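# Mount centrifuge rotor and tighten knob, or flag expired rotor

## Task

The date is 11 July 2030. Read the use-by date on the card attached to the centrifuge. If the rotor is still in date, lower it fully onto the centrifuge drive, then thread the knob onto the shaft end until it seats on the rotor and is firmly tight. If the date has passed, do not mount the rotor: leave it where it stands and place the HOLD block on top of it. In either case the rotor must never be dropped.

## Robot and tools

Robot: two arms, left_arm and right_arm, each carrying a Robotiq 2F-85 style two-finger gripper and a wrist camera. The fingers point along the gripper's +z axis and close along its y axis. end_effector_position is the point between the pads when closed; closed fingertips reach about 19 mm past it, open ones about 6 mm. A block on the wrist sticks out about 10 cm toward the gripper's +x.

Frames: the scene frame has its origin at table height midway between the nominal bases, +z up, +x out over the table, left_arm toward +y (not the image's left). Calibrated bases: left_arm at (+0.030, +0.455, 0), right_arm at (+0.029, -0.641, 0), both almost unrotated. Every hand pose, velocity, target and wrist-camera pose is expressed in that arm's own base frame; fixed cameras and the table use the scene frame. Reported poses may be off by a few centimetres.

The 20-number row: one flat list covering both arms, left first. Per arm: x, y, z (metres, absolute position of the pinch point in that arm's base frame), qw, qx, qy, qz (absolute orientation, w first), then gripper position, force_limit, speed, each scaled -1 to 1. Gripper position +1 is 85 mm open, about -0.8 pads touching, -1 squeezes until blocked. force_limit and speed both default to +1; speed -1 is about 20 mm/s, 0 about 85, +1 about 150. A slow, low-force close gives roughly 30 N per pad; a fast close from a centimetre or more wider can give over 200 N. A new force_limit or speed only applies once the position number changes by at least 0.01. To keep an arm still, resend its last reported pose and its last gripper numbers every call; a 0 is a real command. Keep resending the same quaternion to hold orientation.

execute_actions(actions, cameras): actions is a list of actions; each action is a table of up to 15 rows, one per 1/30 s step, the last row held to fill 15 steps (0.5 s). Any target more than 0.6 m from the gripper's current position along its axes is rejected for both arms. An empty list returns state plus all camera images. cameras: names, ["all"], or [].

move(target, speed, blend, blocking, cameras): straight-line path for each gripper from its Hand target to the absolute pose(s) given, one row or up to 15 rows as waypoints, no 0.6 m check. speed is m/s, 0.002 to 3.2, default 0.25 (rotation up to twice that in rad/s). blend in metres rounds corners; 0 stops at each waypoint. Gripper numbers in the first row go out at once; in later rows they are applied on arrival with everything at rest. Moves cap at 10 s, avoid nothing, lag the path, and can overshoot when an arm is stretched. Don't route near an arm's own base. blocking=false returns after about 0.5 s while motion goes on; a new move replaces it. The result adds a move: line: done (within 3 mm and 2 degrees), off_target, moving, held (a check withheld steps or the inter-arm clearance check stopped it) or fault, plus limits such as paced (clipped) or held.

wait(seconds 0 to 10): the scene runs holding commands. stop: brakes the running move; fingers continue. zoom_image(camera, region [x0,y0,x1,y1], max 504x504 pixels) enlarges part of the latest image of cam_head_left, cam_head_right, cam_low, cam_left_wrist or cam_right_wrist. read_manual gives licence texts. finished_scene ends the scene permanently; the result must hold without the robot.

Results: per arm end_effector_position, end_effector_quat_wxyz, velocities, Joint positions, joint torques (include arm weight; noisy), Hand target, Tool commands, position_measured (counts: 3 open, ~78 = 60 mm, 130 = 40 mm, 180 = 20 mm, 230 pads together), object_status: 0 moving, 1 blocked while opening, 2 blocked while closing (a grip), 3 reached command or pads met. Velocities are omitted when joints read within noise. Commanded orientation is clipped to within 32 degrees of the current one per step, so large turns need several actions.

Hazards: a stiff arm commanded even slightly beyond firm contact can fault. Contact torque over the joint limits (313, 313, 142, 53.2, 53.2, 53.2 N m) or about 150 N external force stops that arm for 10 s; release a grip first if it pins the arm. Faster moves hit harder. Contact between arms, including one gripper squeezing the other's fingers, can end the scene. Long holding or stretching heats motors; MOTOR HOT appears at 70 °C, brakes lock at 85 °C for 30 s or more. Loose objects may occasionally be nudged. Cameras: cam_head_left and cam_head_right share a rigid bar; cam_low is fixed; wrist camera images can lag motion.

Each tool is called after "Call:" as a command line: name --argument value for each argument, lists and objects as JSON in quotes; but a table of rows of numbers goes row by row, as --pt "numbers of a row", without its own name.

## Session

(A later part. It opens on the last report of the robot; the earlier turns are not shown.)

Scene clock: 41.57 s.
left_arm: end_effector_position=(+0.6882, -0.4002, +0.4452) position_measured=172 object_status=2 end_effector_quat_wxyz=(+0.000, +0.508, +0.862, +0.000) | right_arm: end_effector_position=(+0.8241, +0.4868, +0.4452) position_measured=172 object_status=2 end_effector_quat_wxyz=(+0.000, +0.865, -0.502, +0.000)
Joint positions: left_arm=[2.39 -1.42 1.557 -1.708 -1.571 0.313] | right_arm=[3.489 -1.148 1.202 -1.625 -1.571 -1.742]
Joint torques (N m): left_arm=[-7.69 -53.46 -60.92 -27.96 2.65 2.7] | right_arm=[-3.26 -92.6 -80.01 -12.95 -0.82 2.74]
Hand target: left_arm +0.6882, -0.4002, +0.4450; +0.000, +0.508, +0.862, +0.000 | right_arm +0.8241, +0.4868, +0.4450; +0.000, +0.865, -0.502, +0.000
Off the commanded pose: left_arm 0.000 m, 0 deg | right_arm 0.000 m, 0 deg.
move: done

Call:
move --target '[0.6882,-0.3997,0.430,0,0.5075,0.8616,0,-1,0,-1,0.8241,0.4873,0.430,0,-0.8647,0.5023,0,-1,0,-1]' --speed 0.03

Call:
move --target '[0.6882,-0.3997,0.415,0,0.5075,0.8616,0,-1,0,-1,0.8241,0.4873,0.415,0,-0.8647,0.5023,0,-1,0,-1]' --speed 0.03 --cameras '["cam_head_left","cam_head_right","cam_left_wrist","cam_right_wrist"]'

Call:
zoom_image --camera "cam_head_left" --region '[210, 130, 310, 230]'

Call:
zoom_image --camera "cam_head_right" --region '[210, 130, 310, 230]'

Scene clock: 42.67 s.
left_arm: end_effector_position=(+0.6863, -0.4005, +0.4351) position_measured=172 object_status=2 end_effector_quat_wxyz=(-0.001, +0.508, +0.862, -0.003) | right_arm: end_effector_position=(+0.8242, +0.4872, +0.4306) position_measured=172 object_status=2 end_effector_quat_wxyz=(+0.000, +0.865, -0.502, +0.000)
Joint positions: left_arm=[2.39 -1.419 1.574 -1.725 -1.576 0.313] | right_arm=[3.489 -1.146 1.225 -1.651 -1.571 -1.742]
Joint torques (N m): left_arm=[10.51 -114.69 -59.57 -6.2 5.72 0.67] | right_arm=[25.42 0.52 -4.11 -6.18 4.13 3.84]
Hand target: left_arm +0.6866, -0.4002, +0.4353; -0.001, +0.508, +0.862, -0.002 | right_arm +0.8241, +0.4873, +0.4300; +0.000, +0.865, -0.502, +0.000
Tool commands: left_gripper/position=-1.0 left_gripper/force_limit=+0.003922 left_gripper/speed=-1.0 right_gripper/position=-1.0 right_gripper/force_limit=+0.0 right_gripper/speed=-1.0
Off the commanded pose: left_arm 0.005 m, 0 deg | right_arm 0.001 m, 0 deg.
FORCE FAULT: contact force on the left arm reached its limit, and that arm stopped. The contact can be on any part of that arm, not only on its tool. That arm's remaining commands of this call were not run. That arm is still stopped at the end of this call. That arm stays stopped for about 10 more seconds. Until then a move that you send moves the other arm only, and its call returns only when the move has ended. Once the stop has ended, the next robot result says so. If the stop ends while you think or write, that arm runs what you send next. While its stop runs, that arm takes no new command, but its gripper still runs the gripper command that each later call begins with. Until it ends, the stop uses up actions while you think or wait. An arm that is not stopped still takes commands.
move: fault (left_arm)

not run: an earlier result of this reply reported a stop or a fault. Calls in your next reply go to the robot.

Scaled by 5.040.
This view is cut from an older image: the scene may have changed since it was taken.

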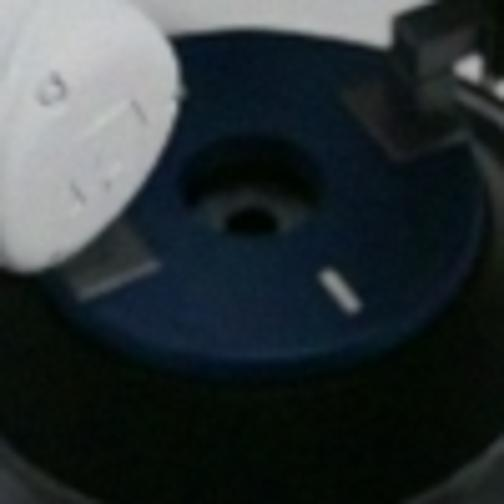

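Scaled by 5.040.
This view is cut from an older image: the scene may have changed since it was taken.

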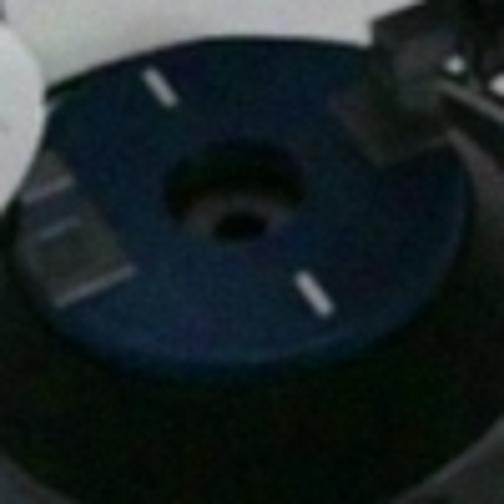

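Call:
wait --seconds 9 --cameras '["all"]'

Call:
zoom_image --camera "cam_head_left" --region '[210, 110, 310, 210]'

Call:
zoom_image --camera "cam_head_right" --region '[210, 110, 310, 210]'

Call:
zoom_image --camera "cam_low" --region '[300, 130, 460, 290]'

Scene clock: 51.97 s.
left_arm: end_effector_position=(+0.6863, -0.4005, +0.4350) position_measured=172 object_status=2 end_effector_quat_wxyz=(-0.001, +0.508, +0.862, -0.003) | right_arm: end_effector_position=(+0.8241, +0.4873, +0.4300) position_measured=172 object_status=2 end_effector_quat_wxyz=(+0.000, +0.865, -0.502, +0.000)
Joint positions: left_arm=[2.39 -1.419 1.574 -1.725 -1.576 0.313] | right_arm=[3.489 -1.146 1.226 -1.651 -1.571 -1.742]
Joint torques (N m): left_arm=[11.88 -118.12 -59.42 -6 6.25 0.68] | right_arm=[35.31 12.22 5.11 -3.76 8.09 2.57]
Hand target: left_arm +0.6866, -0.4002, +0.4353; -0.001, +0.508, +0.862, -0.002 | right_arm +0.8241, +0.4873, +0.4300; +0.000, +0.865, -0.502, +0.000
Tool commands: left_gripper/position=-1.0 left_gripper/force_limit=+0.003922 left_gripper/speed=-1.0 right_gripper/position=-1.0 right_gripper/force_limit=+0.0 right_gripper/speed=-1.0
Off the commanded pose: left_arm 0.005 m, 0 deg | right_arm 0.000 m, 0 deg.
FORCE FAULT, CONTINUED: the left arm was still stopped when this call began, by the force fault that an earlier result reported. Since the last result the stop counts as 19 of the actions that you can send in this scene. That arm is still stopped at the end of this call. That arm stays stopped for about 1 more second. If the stop ends while you think or write, that arm runs what you send next. While its stop runs, that arm takes no new command, but its gripper still runs the gripper command that each later call begins with.
wait: 9.00 s; at rest from the start
camera_calibration:
cam_left_wrist: T_world_to_cam=[[0.872737, 0.48758, -0.0244157, -0.381072], [0.465573, -0.816215, 0.342104, -0.778603], [0.146875, -0.309934, -0.939345, 0.309313], [0, 0, 0, 1]] pos_world=[0.649642, -0.353837, 0.547611]
cam_right_wrist: T_world_to_cam=[[-0.874883, -0.484333, 0.00123979, 0.96636], [-0.456597, 0.82563, 0.331444, -0.147054], [-0.161553, 0.289409, -0.943474, 0.52415], [0, 0, 0, 1]] pos_world=[0.862985, 0.437759, 0.542065]

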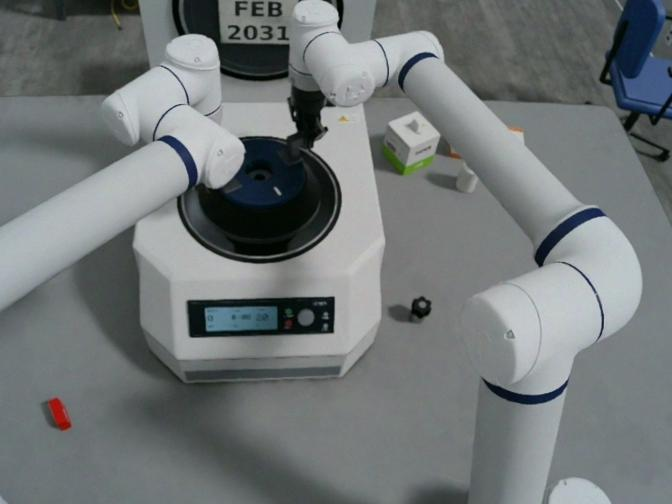

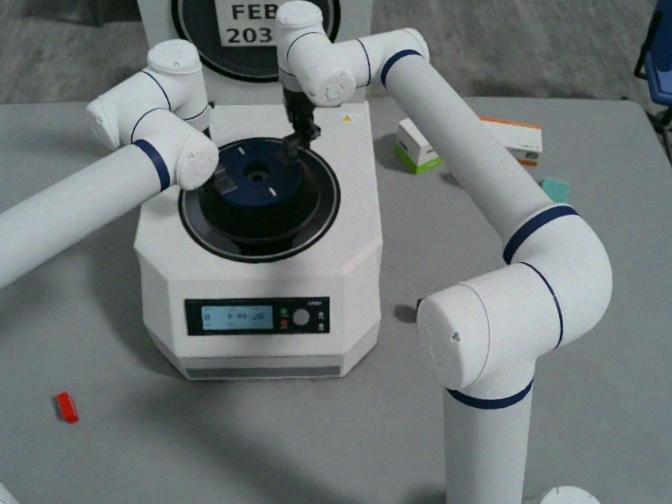

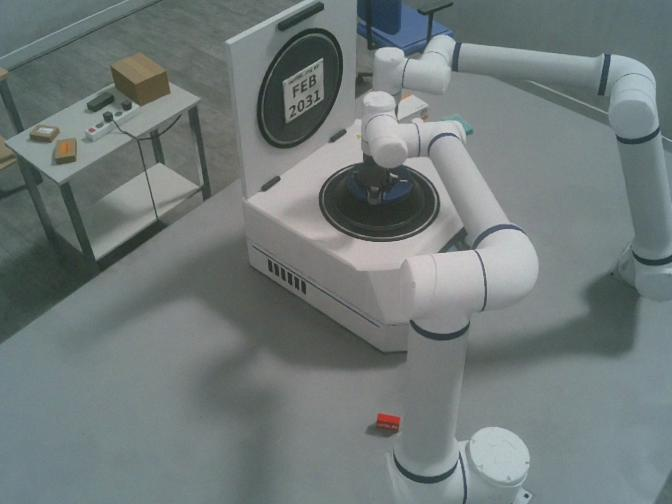

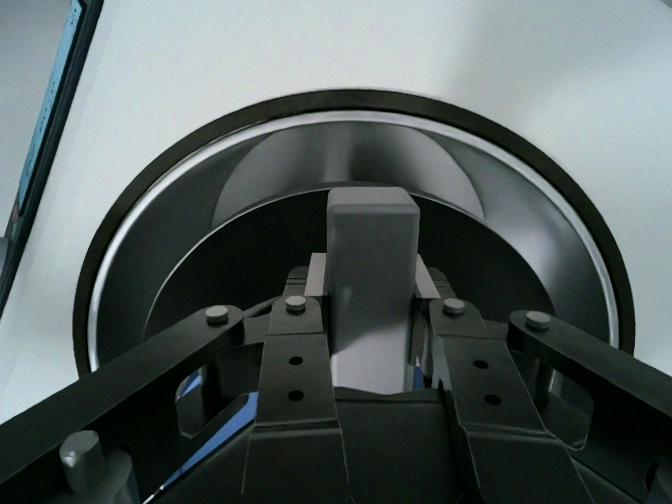

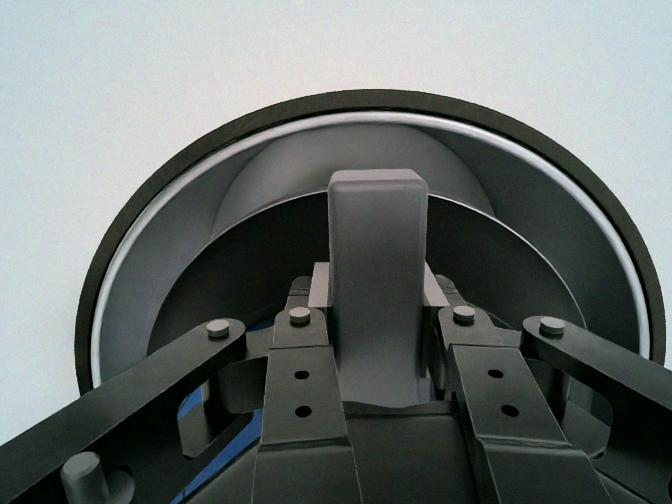

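Scaled by 5.040.

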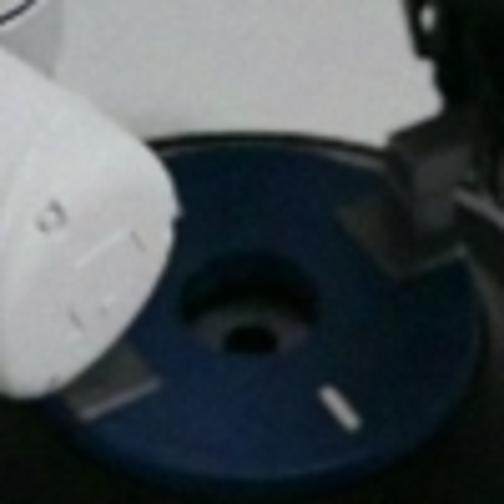

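Scaled by 5.040.

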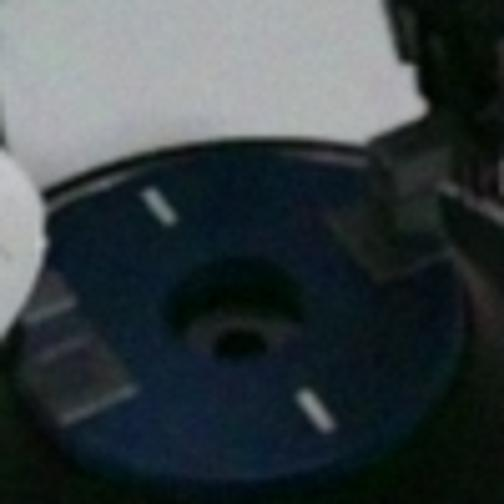

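Scaled by 3.150.

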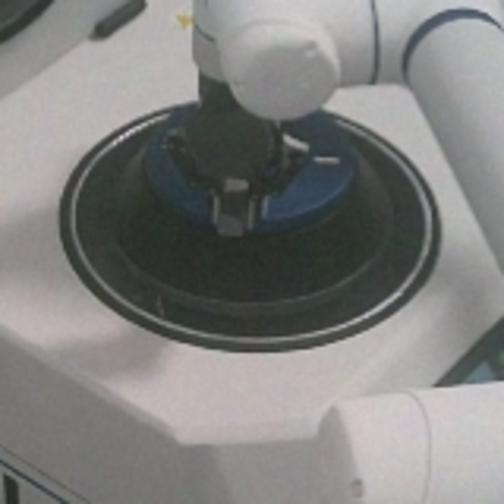

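Call:
move --pt "0.6866 -0.4002 0.447 0 0.5075 0.8616 0 -1 0.003922 -1 0.8231 0.4871 0.447 0 -0.8647 0.5023 0 -1 0 -1" --pt "0.6852 -0.4000 0.447 0 0.5075 0.8616 0 -1 0.003922 -1 0.8211 0.4870 0.447 0 -0.8647 0.5023 0 -1 0 -1" --speed 0.03

Call:
move --target '[0.6852,-0.4000,0.442,0,0.5075,0.8616,0,-1,0.003922,-1,0.8211,0.4870,0.442,0,-0.8647,0.5023,0,-1,0,-1]' --speed 0.02

Call:
move --target '[0.6852,-0.4000,0.438,0,0.5075,0.8616,0,-1,0.003922,-1,0.8211,0.4870,0.438,0,-0.8647,0.5023,0,-1,0,-1]' --speed 0.02

Scene clock: 54.47 s.
left_arm: end_effector_position=(+0.6850, -0.3994, +0.4332) position_measured=172 object_status=2 end_effector_quat_wxyz=(-0.005, +0.508, +0.862, -0.002) | right_arm: end_effector_position=(+0.8234, +0.4875, +0.4372) position_measured=172 object_status=2 end_effector_quat_wxyz=(+0.000, +0.865, -0.502, +0.000)
Joint positions: left_arm=[2.39 -1.418 1.575 -1.719 -1.576 0.313] | right_arm=[3.489 -1.147 1.215 -1.637 -1.571 -1.741]
Joint torques (N m): left_arm=[-1.53 -104.53 -62.3 -14.09 0.12 0.67] | right_arm=[-48.35 -144.95 -128.14 -15.64 -7.04 2.96]
Hand target: left_arm +0.6853, -0.3997, +0.4336; -0.004, +0.508, +0.862, -0.002 | right_arm +0.8236, +0.4872, +0.4380; +0.000, +0.865, -0.502, +0.000
Tool commands: left_gripper/position=-1.0 left_gripper/force_limit=+0.003922 left_gripper/speed=-1.0 right_gripper/position=-1.0 right_gripper/force_limit=+0.0 right_gripper/speed=-1.0
Off the commanded pose: left_arm 0.014 m, 1 deg | right_arm 0.010 m, 0 deg.
FORCE FAULT, CONTINUED: the left arm's stop, for the force fault that an earlier result reported, is over.
FORCE FAULT: contact force on the left arm reached its limit, and that arm stopped. The contact can be on any part of that arm, not only on its tool. That arm's remaining commands of this call were not run. That arm is still stopped at the end of this call. That arm stays stopped for about 10 more seconds. Until then a move that you send moves the other arm only, and its call returns only when the move has ended. Once the stop has ended, the next robot result says so. If the stop ends while you think or write, that arm runs what you send next. While its stop runs, that arm takes no new command, but its gripper still runs the gripper command that each later call begins with. Until it ends, the stop uses up actions while you think or wait. An arm that is not stopped still takes commands.
move: fault (left_arm), off_target (right_arm; braked at the fault stop of left_arm); path passed 0 of 2 targets

not run: an earlier result of this reply reported a stop or a fault. Calls in your next reply go to the robot.

not run: an earlier result of this reply reported a stop or a fault. Calls in your next reply go to the robot.

Call:
move --target '[0.6853,-0.3997,0.4336,-0.004,0.508,0.862,-0.002,-1,0.003922,-1,0.8232,0.4874,0.4335,0,-0.8647,0.5023,0,-1,0,-1]' --speed 0.01

Call:
wait --seconds 9 --cameras '["all"]'

Scene clock: 64.10 s.
left_arm: end_effector_position=(+0.6851, -0.3995, +0.4325) position_measured=172 object_status=2 end_effector_quat_wxyz=(-0.005, +0.508, +0.862, -0.001) | right_arm: end_effector_position=(+0.8210, +0.4868, +0.4315) position_measured=172 object_status=2 end_effector_quat_wxyz=(+0.004, +0.865, -0.502, -0.004)
Joint positions: left_arm=[2.39 -1.418 1.575 -1.719 -1.576 0.313] | right_arm=[3.49 -1.146 1.22 -1.634 -1.57 -1.741]
Joint torques (N m): left_arm=[-2.47 -144.59 -73.89 -11.63 0.07 0.83] | right_arm=[-1.52 -65.1 -48.48 -2.43 -0.13 0.02]
Hand target: left_arm +0.6851, -0.3995, +0.4325; -0.005, +0.508, +0.862, -0.001 | right_arm +0.8210, +0.4869, +0.4316; +0.004, +0.865, -0.502, -0.004
Tool commands: left_gripper/position=-1.0 left_gripper/force_limit=+0.003922 left_gripper/speed=-1.0 right_gripper/position=-1.0 right_gripper/force_limit=+0.003922 right_gripper/speed=-1.0
FORCE FAULT: contact force on the right arm reached its limit, and that arm stopped. The contact can be on any part of that arm, not only on its tool. Since the last result, the stops that this result tells of count together as 19 of the actions that you can send in this scene. That arm ran no command of this call. That arm is still stopped at the end of this call. That arm stays stopped for about 1 more second. Until then a move that you send moves the other arm only, and its call returns only when the move has ended. Once the stop has ended, the next robot result says so. If the stop ends while you think or write, that arm runs what you send next. While its stop runs, that arm takes no new command, but its gripper still runs the gripper command that each later call begins with. Until it ends, the stop uses up actions while you think or wait. An arm that is not stopped still takes commands.
FORCE FAULT, CONTINUED: the left arm's stop, for the force fault that an earlier result reported, is over. That arm was still stopped when this call began, so it ran no command of this call. That arm's target is now where it stood when the stop ended, not its last command. That arm accepts commands again.
move: fault (left_arm, right_arm)

not run: an earlier result of this reply reported a stop or a fault. Calls in your next reply go to the robot.

Call:
wait --seconds 1 --cameras '["all"]'

Call:
zoom_image --camera "cam_head_left" --region '[210, 110, 310, 210]'

Call:
zoom_image --camera "cam_low" --region '[300, 130, 460, 290]'

Scene clock: 65.40 s.
left_arm: end_effector_position=(+0.6851, -0.3995, +0.4325) position_measured=172 object_status=2 end_effector_quat_wxyz=(-0.005, +0.508, +0.862, -0.001) | right_arm: end_effector_position=(+0.8209, +0.4868, +0.4312) position_measured=172 object_status=2 end_effector_quat_wxyz=(+0.005, +0.865, -0.502, -0.004)
Joint positions: left_arm=[2.39 -1.418 1.575 -1.719 -1.576 0.313] | right_arm=[3.49 -1.145 1.221 -1.634 -1.57 -1.741]
Joint torques (N m): left_arm=[-0.89 -214.73 -101 -6.94 0.46 0.55] | right_arm=[-2.49 -71.24 -54.02 -2.33 -0.21 0.32]
Hand target: left_arm +0.6851, -0.3995, +0.4325; -0.005, +0.508, +0.862, -0.001 | right_arm +0.8209, +0.4868, +0.4312; +0.005, +0.865, -0.502, -0.004
Tool commands: left_gripper/position=-1.0 left_gripper/force_limit=+0.003922 left_gripper/speed=-1.0 right_gripper/position=-1.0 right_gripper/force_limit=+0.003922 right_gripper/speed=-1.0
FORCE FAULT, CONTINUED: the right arm's stop, for the force fault that an earlier result reported, is over. The rest of the stop counts as 1 of the actions that you can send in this scene. That arm's target is now where it stood when the stop ended, not its last command. That arm accepts commands again.
wait: 1.00 s; at rest from the start
camera_calibration:
cam_left_wrist: T_world_to_cam=[[0.872512, 0.487867, -0.0266133, -0.379381], [0.467725, -0.818258, 0.334196, -0.775185], [0.141267, -0.304037, -0.942128, 0.31475], [0, 0, 0, 1]] pos_world=[0.649124, -0.353518, 0.545501]
cam_right_wrist: T_world_to_cam=[[-0.87457, -0.484714, 0.0133892, 0.95805], [-0.453052, 0.826662, 0.333726, -0.152922], [-0.17283, 0.285801, -0.942575, 0.535501], [0, 0, 0, 1]] pos_world=[0.861151, 0.437748, 0.542956]

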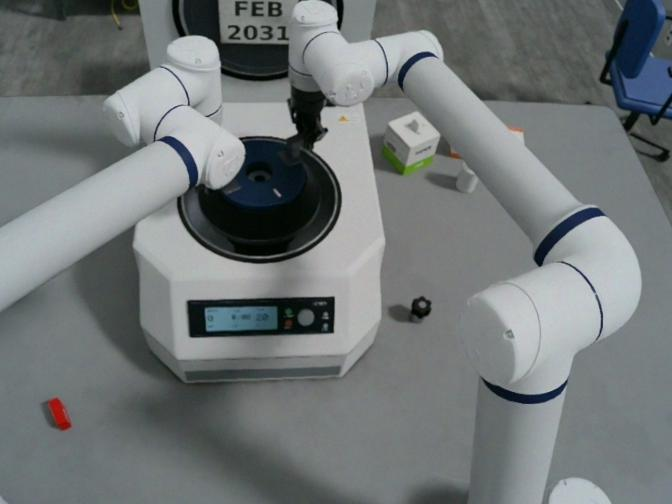

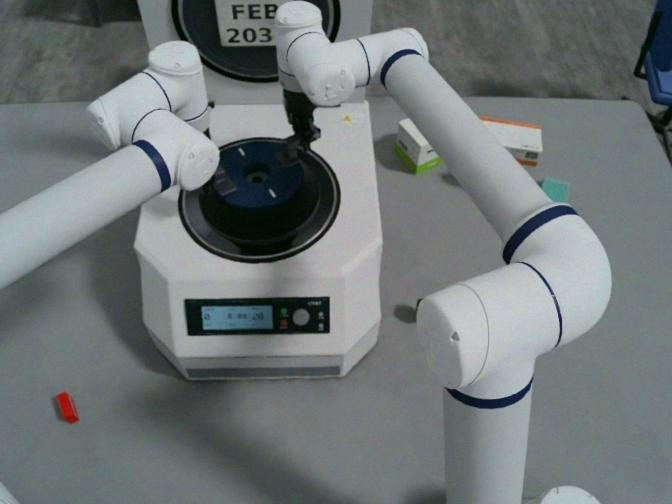

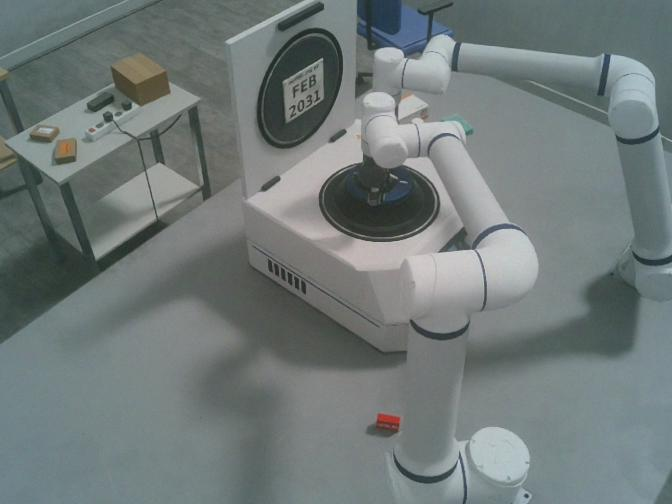

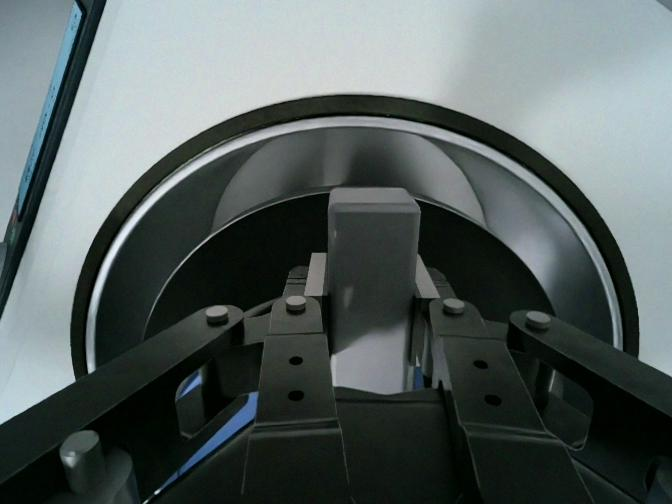

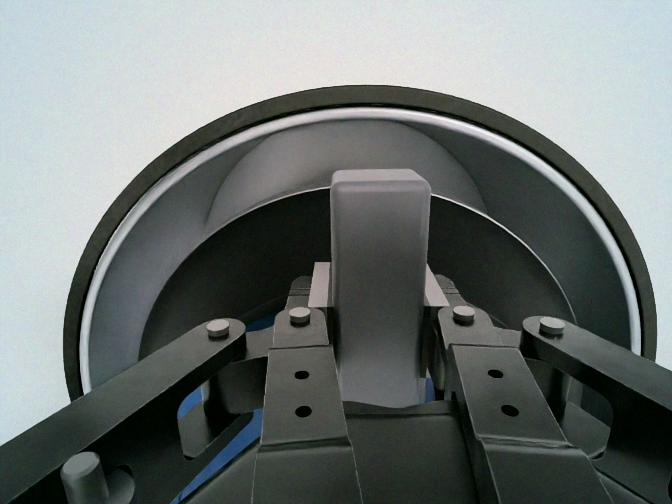

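Scaled by 5.040.

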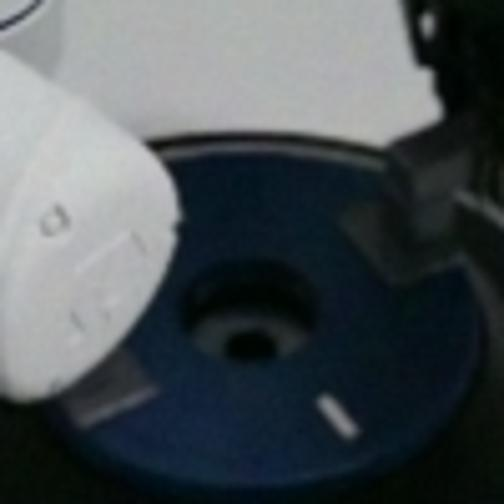

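Scaled by 3.150.

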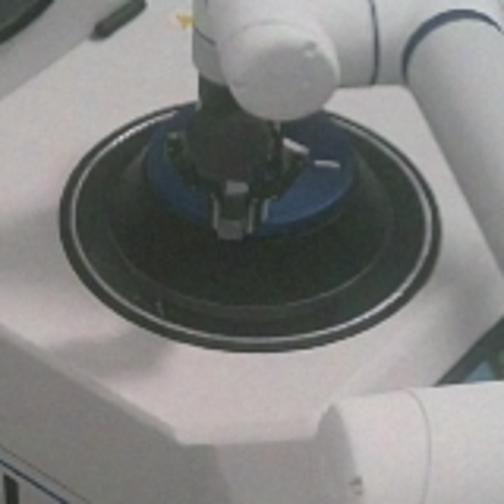

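Call:
move --target '[0.6851,-0.3995,0.4305,-0.005,0.508,0.862,-0.001,-1,0.003922,-1,0.8209,0.4868,0.4302,0.005,0.865,-0.502,-0.004,-1,0.003922,-1]' --speed 0.01

Scene clock: 66.23 s.
left_arm: end_effector_position=(+0.6851, -0.3994, +0.4306) position_measured=172 object_status=2 end_effector_quat_wxyz=(-0.005, +0.508, +0.862, -0.001) | right_arm: end_effector_position=(+0.8209, +0.4868, +0.4301) position_measured=172 object_status=2 end_effector_quat_wxyz=(+0.005, +0.865, -0.502, -0.004)
Joint positions: left_arm=[2.389 -1.417 1.578 -1.722 -1.575 0.313] | right_arm=[3.49 -1.145 1.222 -1.635 -1.571 -1.742]
Joint torques (N m): left_arm=[-12.16 -135.81 -72.48 -13 2.41 -2.08] | right_arm=[18.17 -73.88 -54.78 -4.62 -2.08 -3.11]
Hand target: left_arm +0.6851, -0.3995, +0.4305; -0.005, +0.508, +0.862, -0.001 | right_arm +0.8209, +0.4868, +0.4302; +0.005, +0.865, -0.502, -0.004
Off the commanded pose: left_arm 0.000 m, 0 deg | right_arm 0.000 m, 0 deg.
move: done

Moves freely. Continue in small steps.

Call:
move --target '[0.6851,-0.3995,0.4280,-0.005,0.508,0.862,-0.001,-1,0.003922,-1,0.8209,0.4868,0.4280,0.005,0.865,-0.502,-0.004,-1,0.003922,-1]' --speed 0.01

Call:
move --target '[0.6851,-0.3995,0.4255,-0.005,0.508,0.862,-0.001,-1,0.003922,-1,0.8209,0.4868,0.4255,0.005,0.865,-0.502,-0.004,-1,0.003922,-1]' --speed 0.01

Scene clock: 67.10 s.
left_arm: end_effector_position=(+0.6851, -0.3995, +0.4281) position_measured=172 object_status=2 end_effector_quat_wxyz=(-0.005, +0.508, +0.862, -0.001) | right_arm: end_effector_position=(+0.8209, +0.4868, +0.4280) position_measured=172 object_status=2 end_effector_quat_wxyz=(+0.005, +0.865, -0.502, -0.004)
Joint positions: left_arm=[2.389 -1.416 1.582 -1.727 -1.575 0.313] | right_arm=[3.49 -1.145 1.225 -1.638 -1.571 -1.742]
Joint torques (N m): left_arm=[-11.95 -125.6 -69.11 -14.45 1.79 -1.87] | right_arm=[16.63 -79.76 -61.35 -5.63 -2.23 -3.46]
Hand target: left_arm +0.6851, -0.3995, +0.4280; -0.005, +0.508, +0.862, -0.001 | right_arm +0.8209, +0.4868, +0.4280; +0.005, +0.865, -0.502, -0.004
Off the commanded pose: left_arm 0.000 m, 0 deg | right_arm 0.000 m, 0 deg.
move: done

Scene clock: 67.80 s.
left_arm: end_effector_position=(+0.6851, -0.3995, +0.4256) position_measured=172 object_status=2 end_effector_quat_wxyz=(-0.005, +0.508, +0.862, -0.001) | right_arm: end_effector_position=(+0.8209, +0.4868, +0.4256) position_measured=172 object_status=2 end_effector_quat_wxyz=(+0.005, +0.865, -0.502, -0.004)
Joint positions: left_arm=[2.389 -1.416 1.585 -1.731 -1.575 0.313] | right_arm=[3.49 -1.144 1.229 -1.643 -1.571 -1.742]
Joint torques (N m): left_arm=[-12.47 -125.07 -69.22 -14.5 1.09 -1.95] | right_arm=[13.41 -78.54 -60.82 -5.51 -2.03 -3.47]
Hand target: left_arm +0.6851, -0.3995, +0.4255; -0.005, +0.508, +0.862, -0.001 | right_arm +0.8209, +0.4868, +0.4255; +0.005, +0.865, -0.502, -0.004
Off the commanded pose: left_arm 0.000 m, 0 deg | right_arm 0.000 m, 0 deg.
move: done

Call:
move --target '[0.6851,-0.3995,0.4180,-0.005,0.508,0.862,-0.001,-1,0.003922,-1,0.8209,0.4868,0.4180,0.005,0.865,-0.502,-0.004,-1,0.003922,-1]' --speed 0.02

Call:
move --target '[0.6851,-0.3995,0.4080,-0.005,0.508,0.862,-0.001,-1,0.003922,-1,0.8209,0.4868,0.4080,0.005,0.865,-0.502,-0.004,-1,0.003922,-1]' --speed 0.02

Scene clock: 68.67 s.
left_arm: end_effector_position=(+0.6851, -0.3995, +0.4182) position_measured=172 object_status=2 end_effector_quat_wxyz=(-0.005, +0.508, +0.862, -0.001) | right_arm: end_effector_position=(+0.8209, +0.4868, +0.4182) position_measured=172 object_status=2 end_effector_quat_wxyz=(+0.005, +0.865, -0.502, -0.004)
Joint positions: left_arm=[2.389 -1.414 1.596 -1.744 -1.575 0.313] | right_arm=[3.49 -1.143 1.24 -1.655 -1.571 -1.742]
Joint torques (N m): left_arm=[-10.95 -124.53 -69.42 -14.27 0.37 -1.62] | right_arm=[11.9 -78.65 -60.76 -4.96 -2.2 -3.58]
Hand target: left_arm +0.6851, -0.3995, +0.4180; -0.005, +0.508, +0.862, -0.001 | right_arm +0.8209, +0.4868, +0.4180; +0.005, +0.865, -0.502, -0.004
Off the commanded pose: left_arm 0.000 m, 0 deg | right_arm 0.000 m, 0 deg.
move: done

Scene clock: 69.47 s.
left_arm: end_effector_position=(+0.6851, -0.3995, +0.4082) position_measured=172 object_status=2 end_effector_quat_wxyz=(-0.005, +0.508, +0.862, -0.001) | right_arm: end_effector_position=(+0.8209, +0.4868, +0.4082) position_measured=172 object_status=2 end_effector_quat_wxyz=(+0.005, +0.865, -0.502, -0.004)
Joint positions: left_arm=[2.389 -1.411 1.61 -1.761 -1.575 0.313] | right_arm=[3.49 -1.142 1.255 -1.672 -1.571 -1.742]
Joint torques (N m): left_arm=[-2.18 -70.46 -49.7 -15.51 2.81 -1.72] | right_arm=[9.83 -55.61 -46.36 -6.8 -1.23 -3.51]
Hand target: left_arm +0.6851, -0.3995, +0.4080; -0.005, +0.508, +0.862, -0.001 | right_arm +0.8209, +0.4868, +0.4080; +0.005, +0.865, -0.502, -0.004
Off the commanded pose: left_arm 0.000 m, 0 deg | right_arm 0.000 m, 0 deg.
move: done

Call:
execute_actions --actions '[]'

Call:
zoom_image --camera "cam_head_left" --region '[220, 130, 300, 210]'

Call:
zoom_image --camera "cam_low" --region '[300, 130, 460, 290]'

Scene clock: 69.67 s.
left_arm: end_effector_position=(+0.6851, -0.3995, +0.4080) position_measured=172 object_status=2 end_effector_quat_wxyz=(-0.005, +0.508, +0.862, -0.001) | right_arm: end_effector_position=(+0.8209, +0.4868, +0.4080) position_measured=172 object_status=2 end_effector_quat_wxyz=(+0.005, +0.865, -0.502, -0.004)
Joint positions: left_arm=[2.389 -1.411 1.61 -1.761 -1.575 0.313] | right_arm=[3.49 -1.141 1.255 -1.672 -1.571 -1.742]
Joint velocities: within noise
Joint torques (N m): left_arm=[0.39 -69.85 -48.67 -15.64 4.13 -1.63] | right_arm=[12.11 -52.81 -45.68 -6.91 -1.11 -3.49]
Hand target: left_arm +0.6851, -0.3995, +0.4080; -0.005, +0.508, +0.862, -0.001 | right_arm +0.8209, +0.4868, +0.4080; +0.005, +0.865, -0.502, -0.004
Tool commands: left_gripper/position=-1.0 left_gripper/force_limit=+0.003922 left_gripper/speed=-1.0 right_gripper/position=-1.0 right_gripper/force_limit=+0.003922 right_gripper/speed=-1.0
Off the commanded pose: left_arm 0.000 m, 0 deg | right_arm 0.000 m, 0 deg.
camera_calibration:
cam_left_wrist: T_world_to_cam=[[0.872697, 0.487584, -0.0257119, -0.380587], [0.467226, -0.81865, 0.333936, -0.766742], [0.141773, -0.303438, -0.942245, 0.291689], [0, 0, 0, 1]] pos_world=[0.649025, -0.353616, 0.5211]
cam_right_wrist: T_world_to_cam=[[-0.874374, -0.485054, 0.0138962, 0.958124], [-0.453359, 0.82678, 0.333016, -0.144713], [-0.17302, 0.284881, -0.942819, 0.514395], [0, 0, 0, 1]] pos_world=[0.861152, 0.437846, 0.519858]

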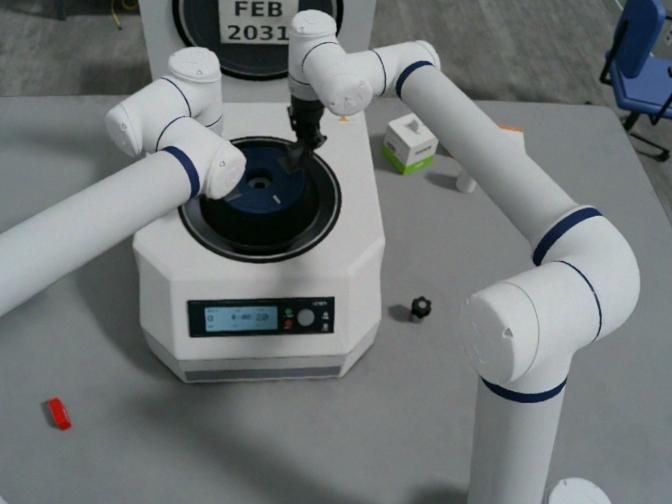

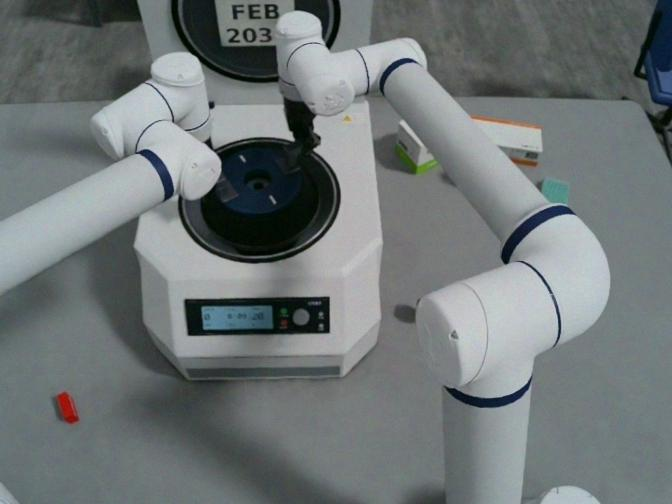

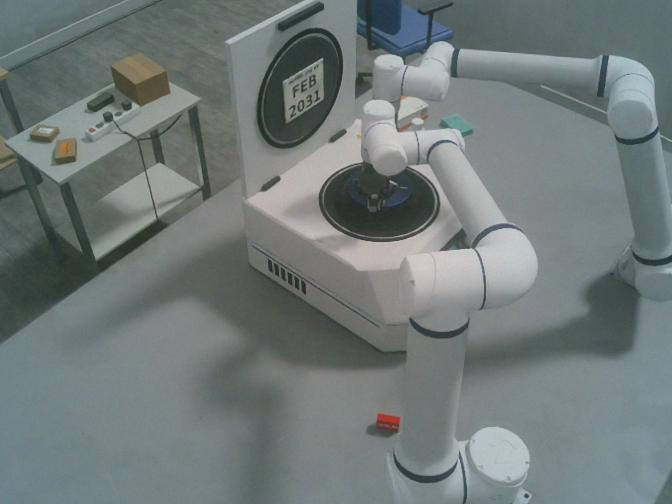

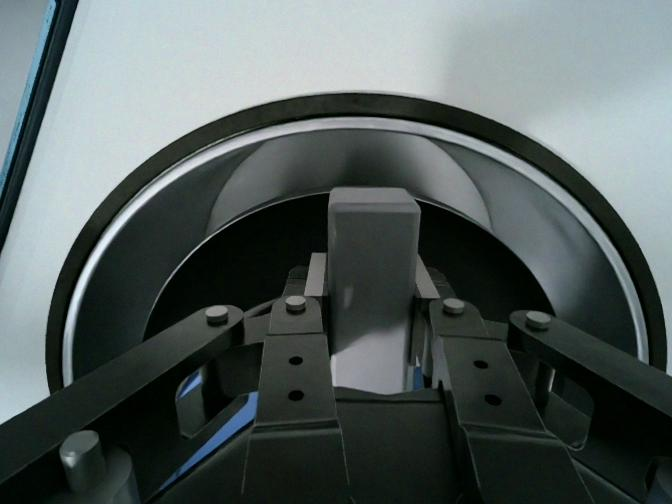

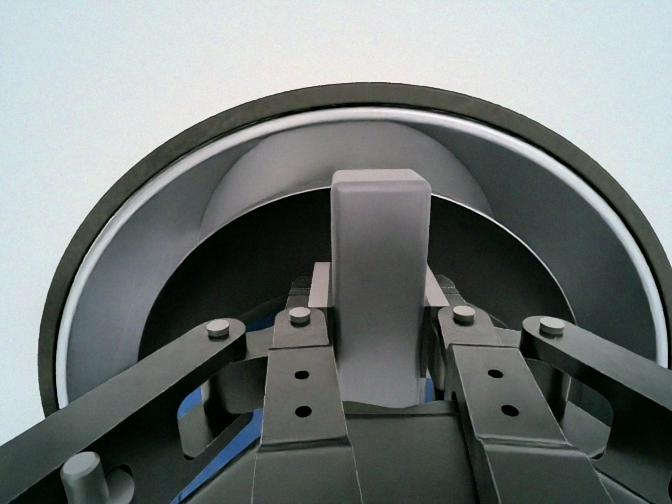

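Scaled by 6.300.

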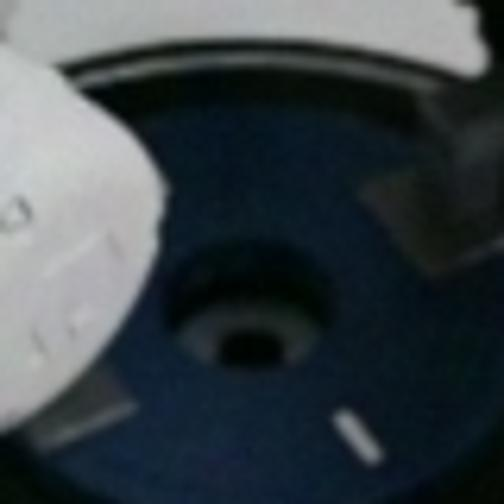

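Scaled by 3.150.

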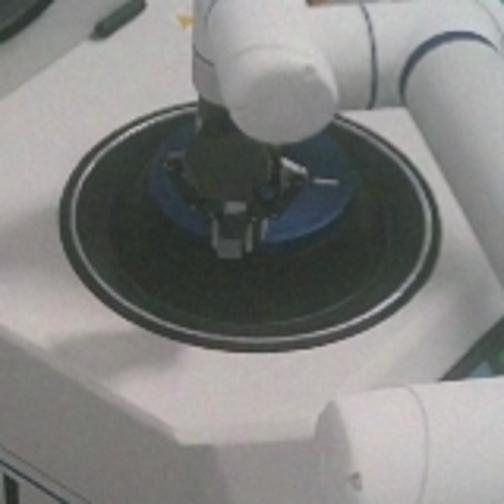

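Call:
move --target '[0.6851,-0.3995,0.4067,-0.005,0.508,0.862,-0.001,-1,0.003922,-1,0.8209,0.4868,0.4067,0.005,0.865,-0.502,-0.004,-1,0.003922,-1]' --speed 0.01

Scene clock: 71.43 s.
left_arm: end_effector_position=(+0.6851, -0.3995, +0.4067) position_measured=172 object_status=2 end_effector_quat_wxyz=(-0.005, +0.508, +0.862, -0.001) | right_arm: end_effector_position=(+0.8209, +0.4868, +0.4067) position_measured=172 object_status=2 end_effector_quat_wxyz=(+0.005, +0.865, -0.502, -0.004)
Joint positions: left_arm=[2.389 -1.41 1.612 -1.763 -1.575 0.313] | right_arm=[3.49 -1.141 1.257 -1.674 -1.571 -1.742]
Joint torques (N m): left_arm=[21.08 -65.64 -46.28 -16.02 4.95 -1.7] | right_arm=[7.21 -52.06 -44.17 -7.23 1.56 -3.5]
Hand target: left_arm +0.6851, -0.3995, +0.4067; -0.005, +0.508, +0.862, -0.001 | right_arm +0.8209, +0.4868, +0.4067; +0.005, +0.865, -0.502, -0.004
Off the commanded pose: left_arm 0.000 m, 0 deg | right_arm 0.000 m, 0 deg.
move: done

Call:
move --target '[0.6851,-0.3995,0.4035,-0.005,0.508,0.862,-0.001,-1,0.003922,-1,0.8209,0.4868,0.4035,0.005,0.865,-0.502,-0.004,-1,0.003922,-1]' --speed 0.01

Call:
move --target '[0.6851,-0.3995,0.400,-0.005,0.508,0.862,-0.001,-1,0.003922,-1,0.8209,0.4868,0.400,0.005,0.865,-0.502,-0.004,-1,0.003922,-1]' --speed 0.01

Scene clock: 72.30 s.
left_arm: end_effector_position=(+0.6851, -0.3995, +0.4037) position_measured=172 object_status=2 end_effector_quat_wxyz=(-0.005, +0.508, +0.862, -0.001) | right_arm: end_effector_position=(+0.8209, +0.4868, +0.4037) position_measured=172 object_status=2 end_effector_quat_wxyz=(+0.005, +0.865, -0.502, -0.004)
Joint positions: left_arm=[2.389 -1.409 1.616 -1.769 -1.575 0.313] | right_arm=[3.49 -1.141 1.262 -1.679 -1.571 -1.742]
Joint torques (N m): left_arm=[21.61 -42.33 -37.98 -17.16 4.87 -1.57] | right_arm=[2.56 -40.77 -39.49 -7.07 2.29 -3.27]
Hand target: left_arm +0.6851, -0.3995, +0.4035; -0.005, +0.508, +0.862, -0.001 | right_arm +0.8209, +0.4868, +0.4035; +0.005, +0.865, -0.502, -0.004
Off the commanded pose: left_arm 0.000 m, 0 deg | right_arm 0.000 m, 0 deg.
move: done

Scene clock: 73.00 s.
left_arm: end_effector_position=(+0.6851, -0.3995, +0.4001) position_measured=172 object_status=2 end_effector_quat_wxyz=(-0.005, +0.508, +0.862, -0.001) | right_arm: end_effector_position=(+0.8209, +0.4868, +0.4001) position_measured=172 object_status=2 end_effector_quat_wxyz=(+0.005, +0.865, -0.502, -0.004)
Joint positions: left_arm=[2.389 -1.408 1.621 -1.775 -1.575 0.313] | right_arm=[3.49 -1.14 1.267 -1.685 -1.571 -1.742]
Joint torques (N m): left_arm=[22.19 -31.12 -38.17 -18.07 4.99 -1.6] | right_arm=[2.99 -34.48 -36.92 -8.72 3.28 -3.1]
Hand target: left_arm +0.6851, -0.3995, +0.4000; -0.005, +0.508, +0.862, -0.001 | right_arm +0.8209, +0.4868, +0.4000; +0.005, +0.865, -0.502, -0.004
Off the commanded pose: left_arm 0.000 m, 0 deg | right_arm 0.000 m, 0 deg.
move: done

Call:
move --target '[0.6846,-0.3995,0.400,-0.005,0.508,0.862,-0.001,-1,0.003922,-1,0.8204,0.4868,0.400,0.005,0.865,-0.502,-0.004,-1,0.003922,-1]' --speed 0.01

Call:
move --target '[0.6845,-0.3995,0.397,-0.005,0.508,0.862,-0.001,-1,0.003922,-1,0.8203,0.4868,0.397,0.005,0.865,-0.502,-0.004,-1,0.003922,-1]' --speed 0.01

Scene clock: 73.93 s.
left_arm: end_effector_position=(+0.6846, -0.3995, +0.3998) position_measured=172 object_status=2 end_effector_quat_wxyz=(-0.005, +0.508, +0.862, -0.001) | right_arm: end_effector_position=(+0.8204, +0.4868, +0.3999) position_measured=172 object_status=2 end_effector_quat_wxyz=(+0.005, +0.865, -0.502, -0.004)
Joint positions: left_arm=[2.389 -1.408 1.622 -1.775 -1.575 0.312] | right_arm=[3.49 -1.14 1.268 -1.686 -1.571 -1.742]
Joint torques (N m): left_arm=[-2.22 -134.33 -53.09 -13.36 4.84 -2.07] | right_arm=[17.48 -72.47 -45.68 -6.48 2.49 2.59]
Hand target: left_arm +0.6846, -0.3995, +0.4000; -0.005, +0.508, +0.862, -0.001 | right_arm +0.8204, +0.4868, +0.4000; +0.005, +0.865, -0.502, -0.004
Off the commanded pose: left_arm 0.000 m, 0 deg | right_arm 0.000 m, 0 deg.
move: done

Scene clock: 74.63 s.
left_arm: end_effector_position=(+0.6845, -0.3995, +0.3971) position_measured=172 object_status=2 end_effector_quat_wxyz=(-0.005, +0.508, +0.862, -0.001) | right_arm: end_effector_position=(+0.8203, +0.4868, +0.3971) position_measured=172 object_status=2 end_effector_quat_wxyz=(+0.005, +0.865, -0.502, -0.004)
Joint positions: left_arm=[2.389 -1.408 1.627 -1.78 -1.575 0.312] | right_arm=[3.49 -1.14 1.273 -1.691 -1.571 -1.741]
Joint torques (N m): left_arm=[-2.96 -91.14 -54.95 -13.23 4.61 -1.98] | right_arm=[17.51 -51.67 -44.38 -5.74 2.32 2.63]
Hand target: left_arm +0.6845, -0.3995, +0.3970; -0.005, +0.508, +0.862, -0.001 | right_arm +0.8203, +0.4868, +0.3970; +0.005, +0.865, -0.502, -0.004
Off the commanded pose: left_arm 0.000 m, 0 deg | right_arm 0.000 m, 0 deg.
move: done

Call:
move --target '[0.6841,-0.3995,0.397,-0.005,0.508,0.862,-0.001,-1,0.003922,-1,0.8199,0.4868,0.397,0.005,0.865,-0.502,-0.004,-1,0.003922,-1]' --speed 0.01

Call:
move --target '[0.6839,-0.3995,0.393,-0.005,0.508,0.862,-0.001,-1,0.003922,-1,0.8197,0.4868,0.393,0.005,0.865,-0.502,-0.004,-1,0.003922,-1]' --speed 0.01

Scene clock: 75.50 s.
left_arm: end_effector_position=(+0.6841, -0.3995, +0.3968) position_measured=172 object_status=2 end_effector_quat_wxyz=(-0.005, +0.508, +0.862, -0.001) | right_arm: end_effector_position=(+0.8199, +0.4868, +0.3969) position_measured=172 object_status=2 end_effector_quat_wxyz=(+0.005, +0.865, -0.502, -0.004)
Joint positions: left_arm=[2.389 -1.408 1.627 -1.781 -1.575 0.312] | right_arm=[3.49 -1.14 1.274 -1.691 -1.571 -1.741]
Joint torques (N m): left_arm=[-6.17 -179.69 -66.52 -10.29 2.74 -1.98] | right_arm=[20.7 -84.87 -49.58 -3.8 1.92 2.96]
Hand target: left_arm +0.6841, -0.3995, +0.3970; -0.005, +0.508, +0.862, -0.001 | right_arm +0.8199, +0.4868, +0.3970; +0.005, +0.865, -0.502, -0.004
Off the commanded pose: left_arm 0.000 m, 0 deg | right_arm 0.000 m, 0 deg.
move: done

Scene clock: 76.20 s.
left_arm: end_effector_position=(+0.6839, -0.3995, +0.3931) position_measured=172 object_status=2 end_effector_quat_wxyz=(-0.005, +0.508, +0.862, -0.001) | right_arm: end_effector_position=(+0.8197, +0.4868, +0.3931) position_measured=172 object_status=2 end_effector_quat_wxyz=(+0.005, +0.865, -0.502, -0.004)
Joint positions: left_arm=[2.388 -1.407 1.633 -1.787 -1.575 0.312] | right_arm=[3.49 -1.14 1.28 -1.698 -1.571 -1.741]
Joint torques (N m): left_arm=[-6.39 -136.43 -66.53 -9.86 0.48 -2] | right_arm=[20.48 -65.36 -46.44 -3.61 1.16 2.81]
Hand target: left_arm +0.6839, -0.3995, +0.3930; -0.005, +0.508, +0.862, -0.001 | right_arm +0.8197, +0.4868, +0.3930; +0.005, +0.865, -0.502, -0.004
Off the commanded pose: left_arm 0.000 m, 0 deg | right_arm 0.000 m, 0 deg.
move: done

Call:
move --target '[0.6837,-0.3995,0.385,-0.005,0.508,0.862,-0.001,-1,0.003922,-1,0.8195,0.4868,0.385,0.005,0.865,-0.502,-0.004,-1,0.003922,-1]' --speed 0.015

Scene clock: 77.13 s.
left_arm: end_effector_position=(+0.6837, -0.3995, +0.3851) position_measured=172 object_status=2 end_effector_quat_wxyz=(-0.005, +0.508, +0.862, -0.001) | right_arm: end_effector_position=(+0.8195, +0.4868, +0.3852) position_measured=172 object_status=2 end_effector_quat_wxyz=(+0.005, +0.865, -0.502, -0.004)
Joint positions: left_arm=[2.388 -1.404 1.644 -1.801 -1.575 0.312] | right_arm=[3.49 -1.138 1.291 -1.711 -1.571 -1.741]
Joint torques (N m): left_arm=[-4.03 -137.84 -65.82 -9.12 0.23 -2.14] | right_arm=[21.07 -61.87 -42.03 -3.03 0.54 2.96]
Hand target: left_arm +0.6837, -0.3995, +0.3850; -0.005, +0.508, +0.862, -0.001 | right_arm +0.8195, +0.4868, +0.3850; +0.005, +0.865, -0.502, -0.004
Off the commanded pose: left_arm 0.000 m, 0 deg | right_arm 0.000 m, 0 deg.
move: done

Call:
move --target '[0.6835,-0.3995,0.377,-0.005,0.508,0.862,-0.001,-1,0.003922,-1,0.8193,0.4868,0.377,0.005,0.865,-0.502,-0.004,-1,0.003922,-1]' --speed 0.015

Call:
move --target '[0.6833,-0.3995,0.369,-0.005,0.508,0.862,-0.001,-1,0.003922,-1,0.8191,0.4868,0.369,0.005,0.865,-0.502,-0.004,-1,0.003922,-1]' --speed 0.015

Scene clock: 78.07 s.
left_arm: end_effector_position=(+0.6835, -0.3995, +0.3771) position_measured=172 object_status=2 end_effector_quat_wxyz=(-0.005, +0.508, +0.862, -0.001) | right_arm: end_effector_position=(+0.8193, +0.4868, +0.3772) position_measured=172 object_status=2 end_effector_quat_wxyz=(+0.005, +0.865, -0.502, -0.004)
Joint positions: left_arm=[2.388 -1.401 1.655 -1.815 -1.575 0.312] | right_arm=[3.49 -1.136 1.303 -1.724 -1.571 -1.741]
Joint torques (N m): left_arm=[-2.31 -138.34 -64.83 -8.37 0.67 -1.82] | right_arm=[21.87 -59.58 -43.05 -3.98 -0.29 2.38]
Hand target: left_arm +0.6835, -0.3995, +0.3770; -0.005, +0.508, +0.862, -0.001 | right_arm +0.8193, +0.4868, +0.3770; +0.005, +0.865, -0.502, -0.004
Off the commanded pose: left_arm 0.000 m, 0 deg | right_arm 0.000 m, 0 deg.
move: done

Scene clock: 78.87 s.
left_arm: end_effector_position=(+0.6833, -0.3995, +0.3691) position_measured=172 object_status=2 end_effector_quat_wxyz=(-0.005, +0.508, +0.862, -0.001) | right_arm: end_effector_position=(+0.8191, +0.4868, +0.3692) position_measured=172 object_status=2 end_effector_quat_wxyz=(+0.005, +0.865, -0.502, -0.004)
Joint positions: left_arm=[2.388 -1.398 1.666 -1.829 -1.575 0.311] | right_arm=[3.491 -1.134 1.314 -1.738 -1.571 -1.741]
Joint torques (N m): left_arm=[0.12 -141.41 -63.65 -7.56 1 -1.86] | right_arm=[23.92 -59.48 -40.89 -2.82 -0.24 2.78]
Hand target: left_arm +0.6833, -0.3995, +0.3690; -0.005, +0.508, +0.862, -0.001 | right_arm +0.8191, +0.4868, +0.3690; +0.005, +0.865, -0.502, -0.004
Off the commanded pose: left_arm 0.000 m, 0 deg | right_arm 0.000 m, 0 deg.
move: done


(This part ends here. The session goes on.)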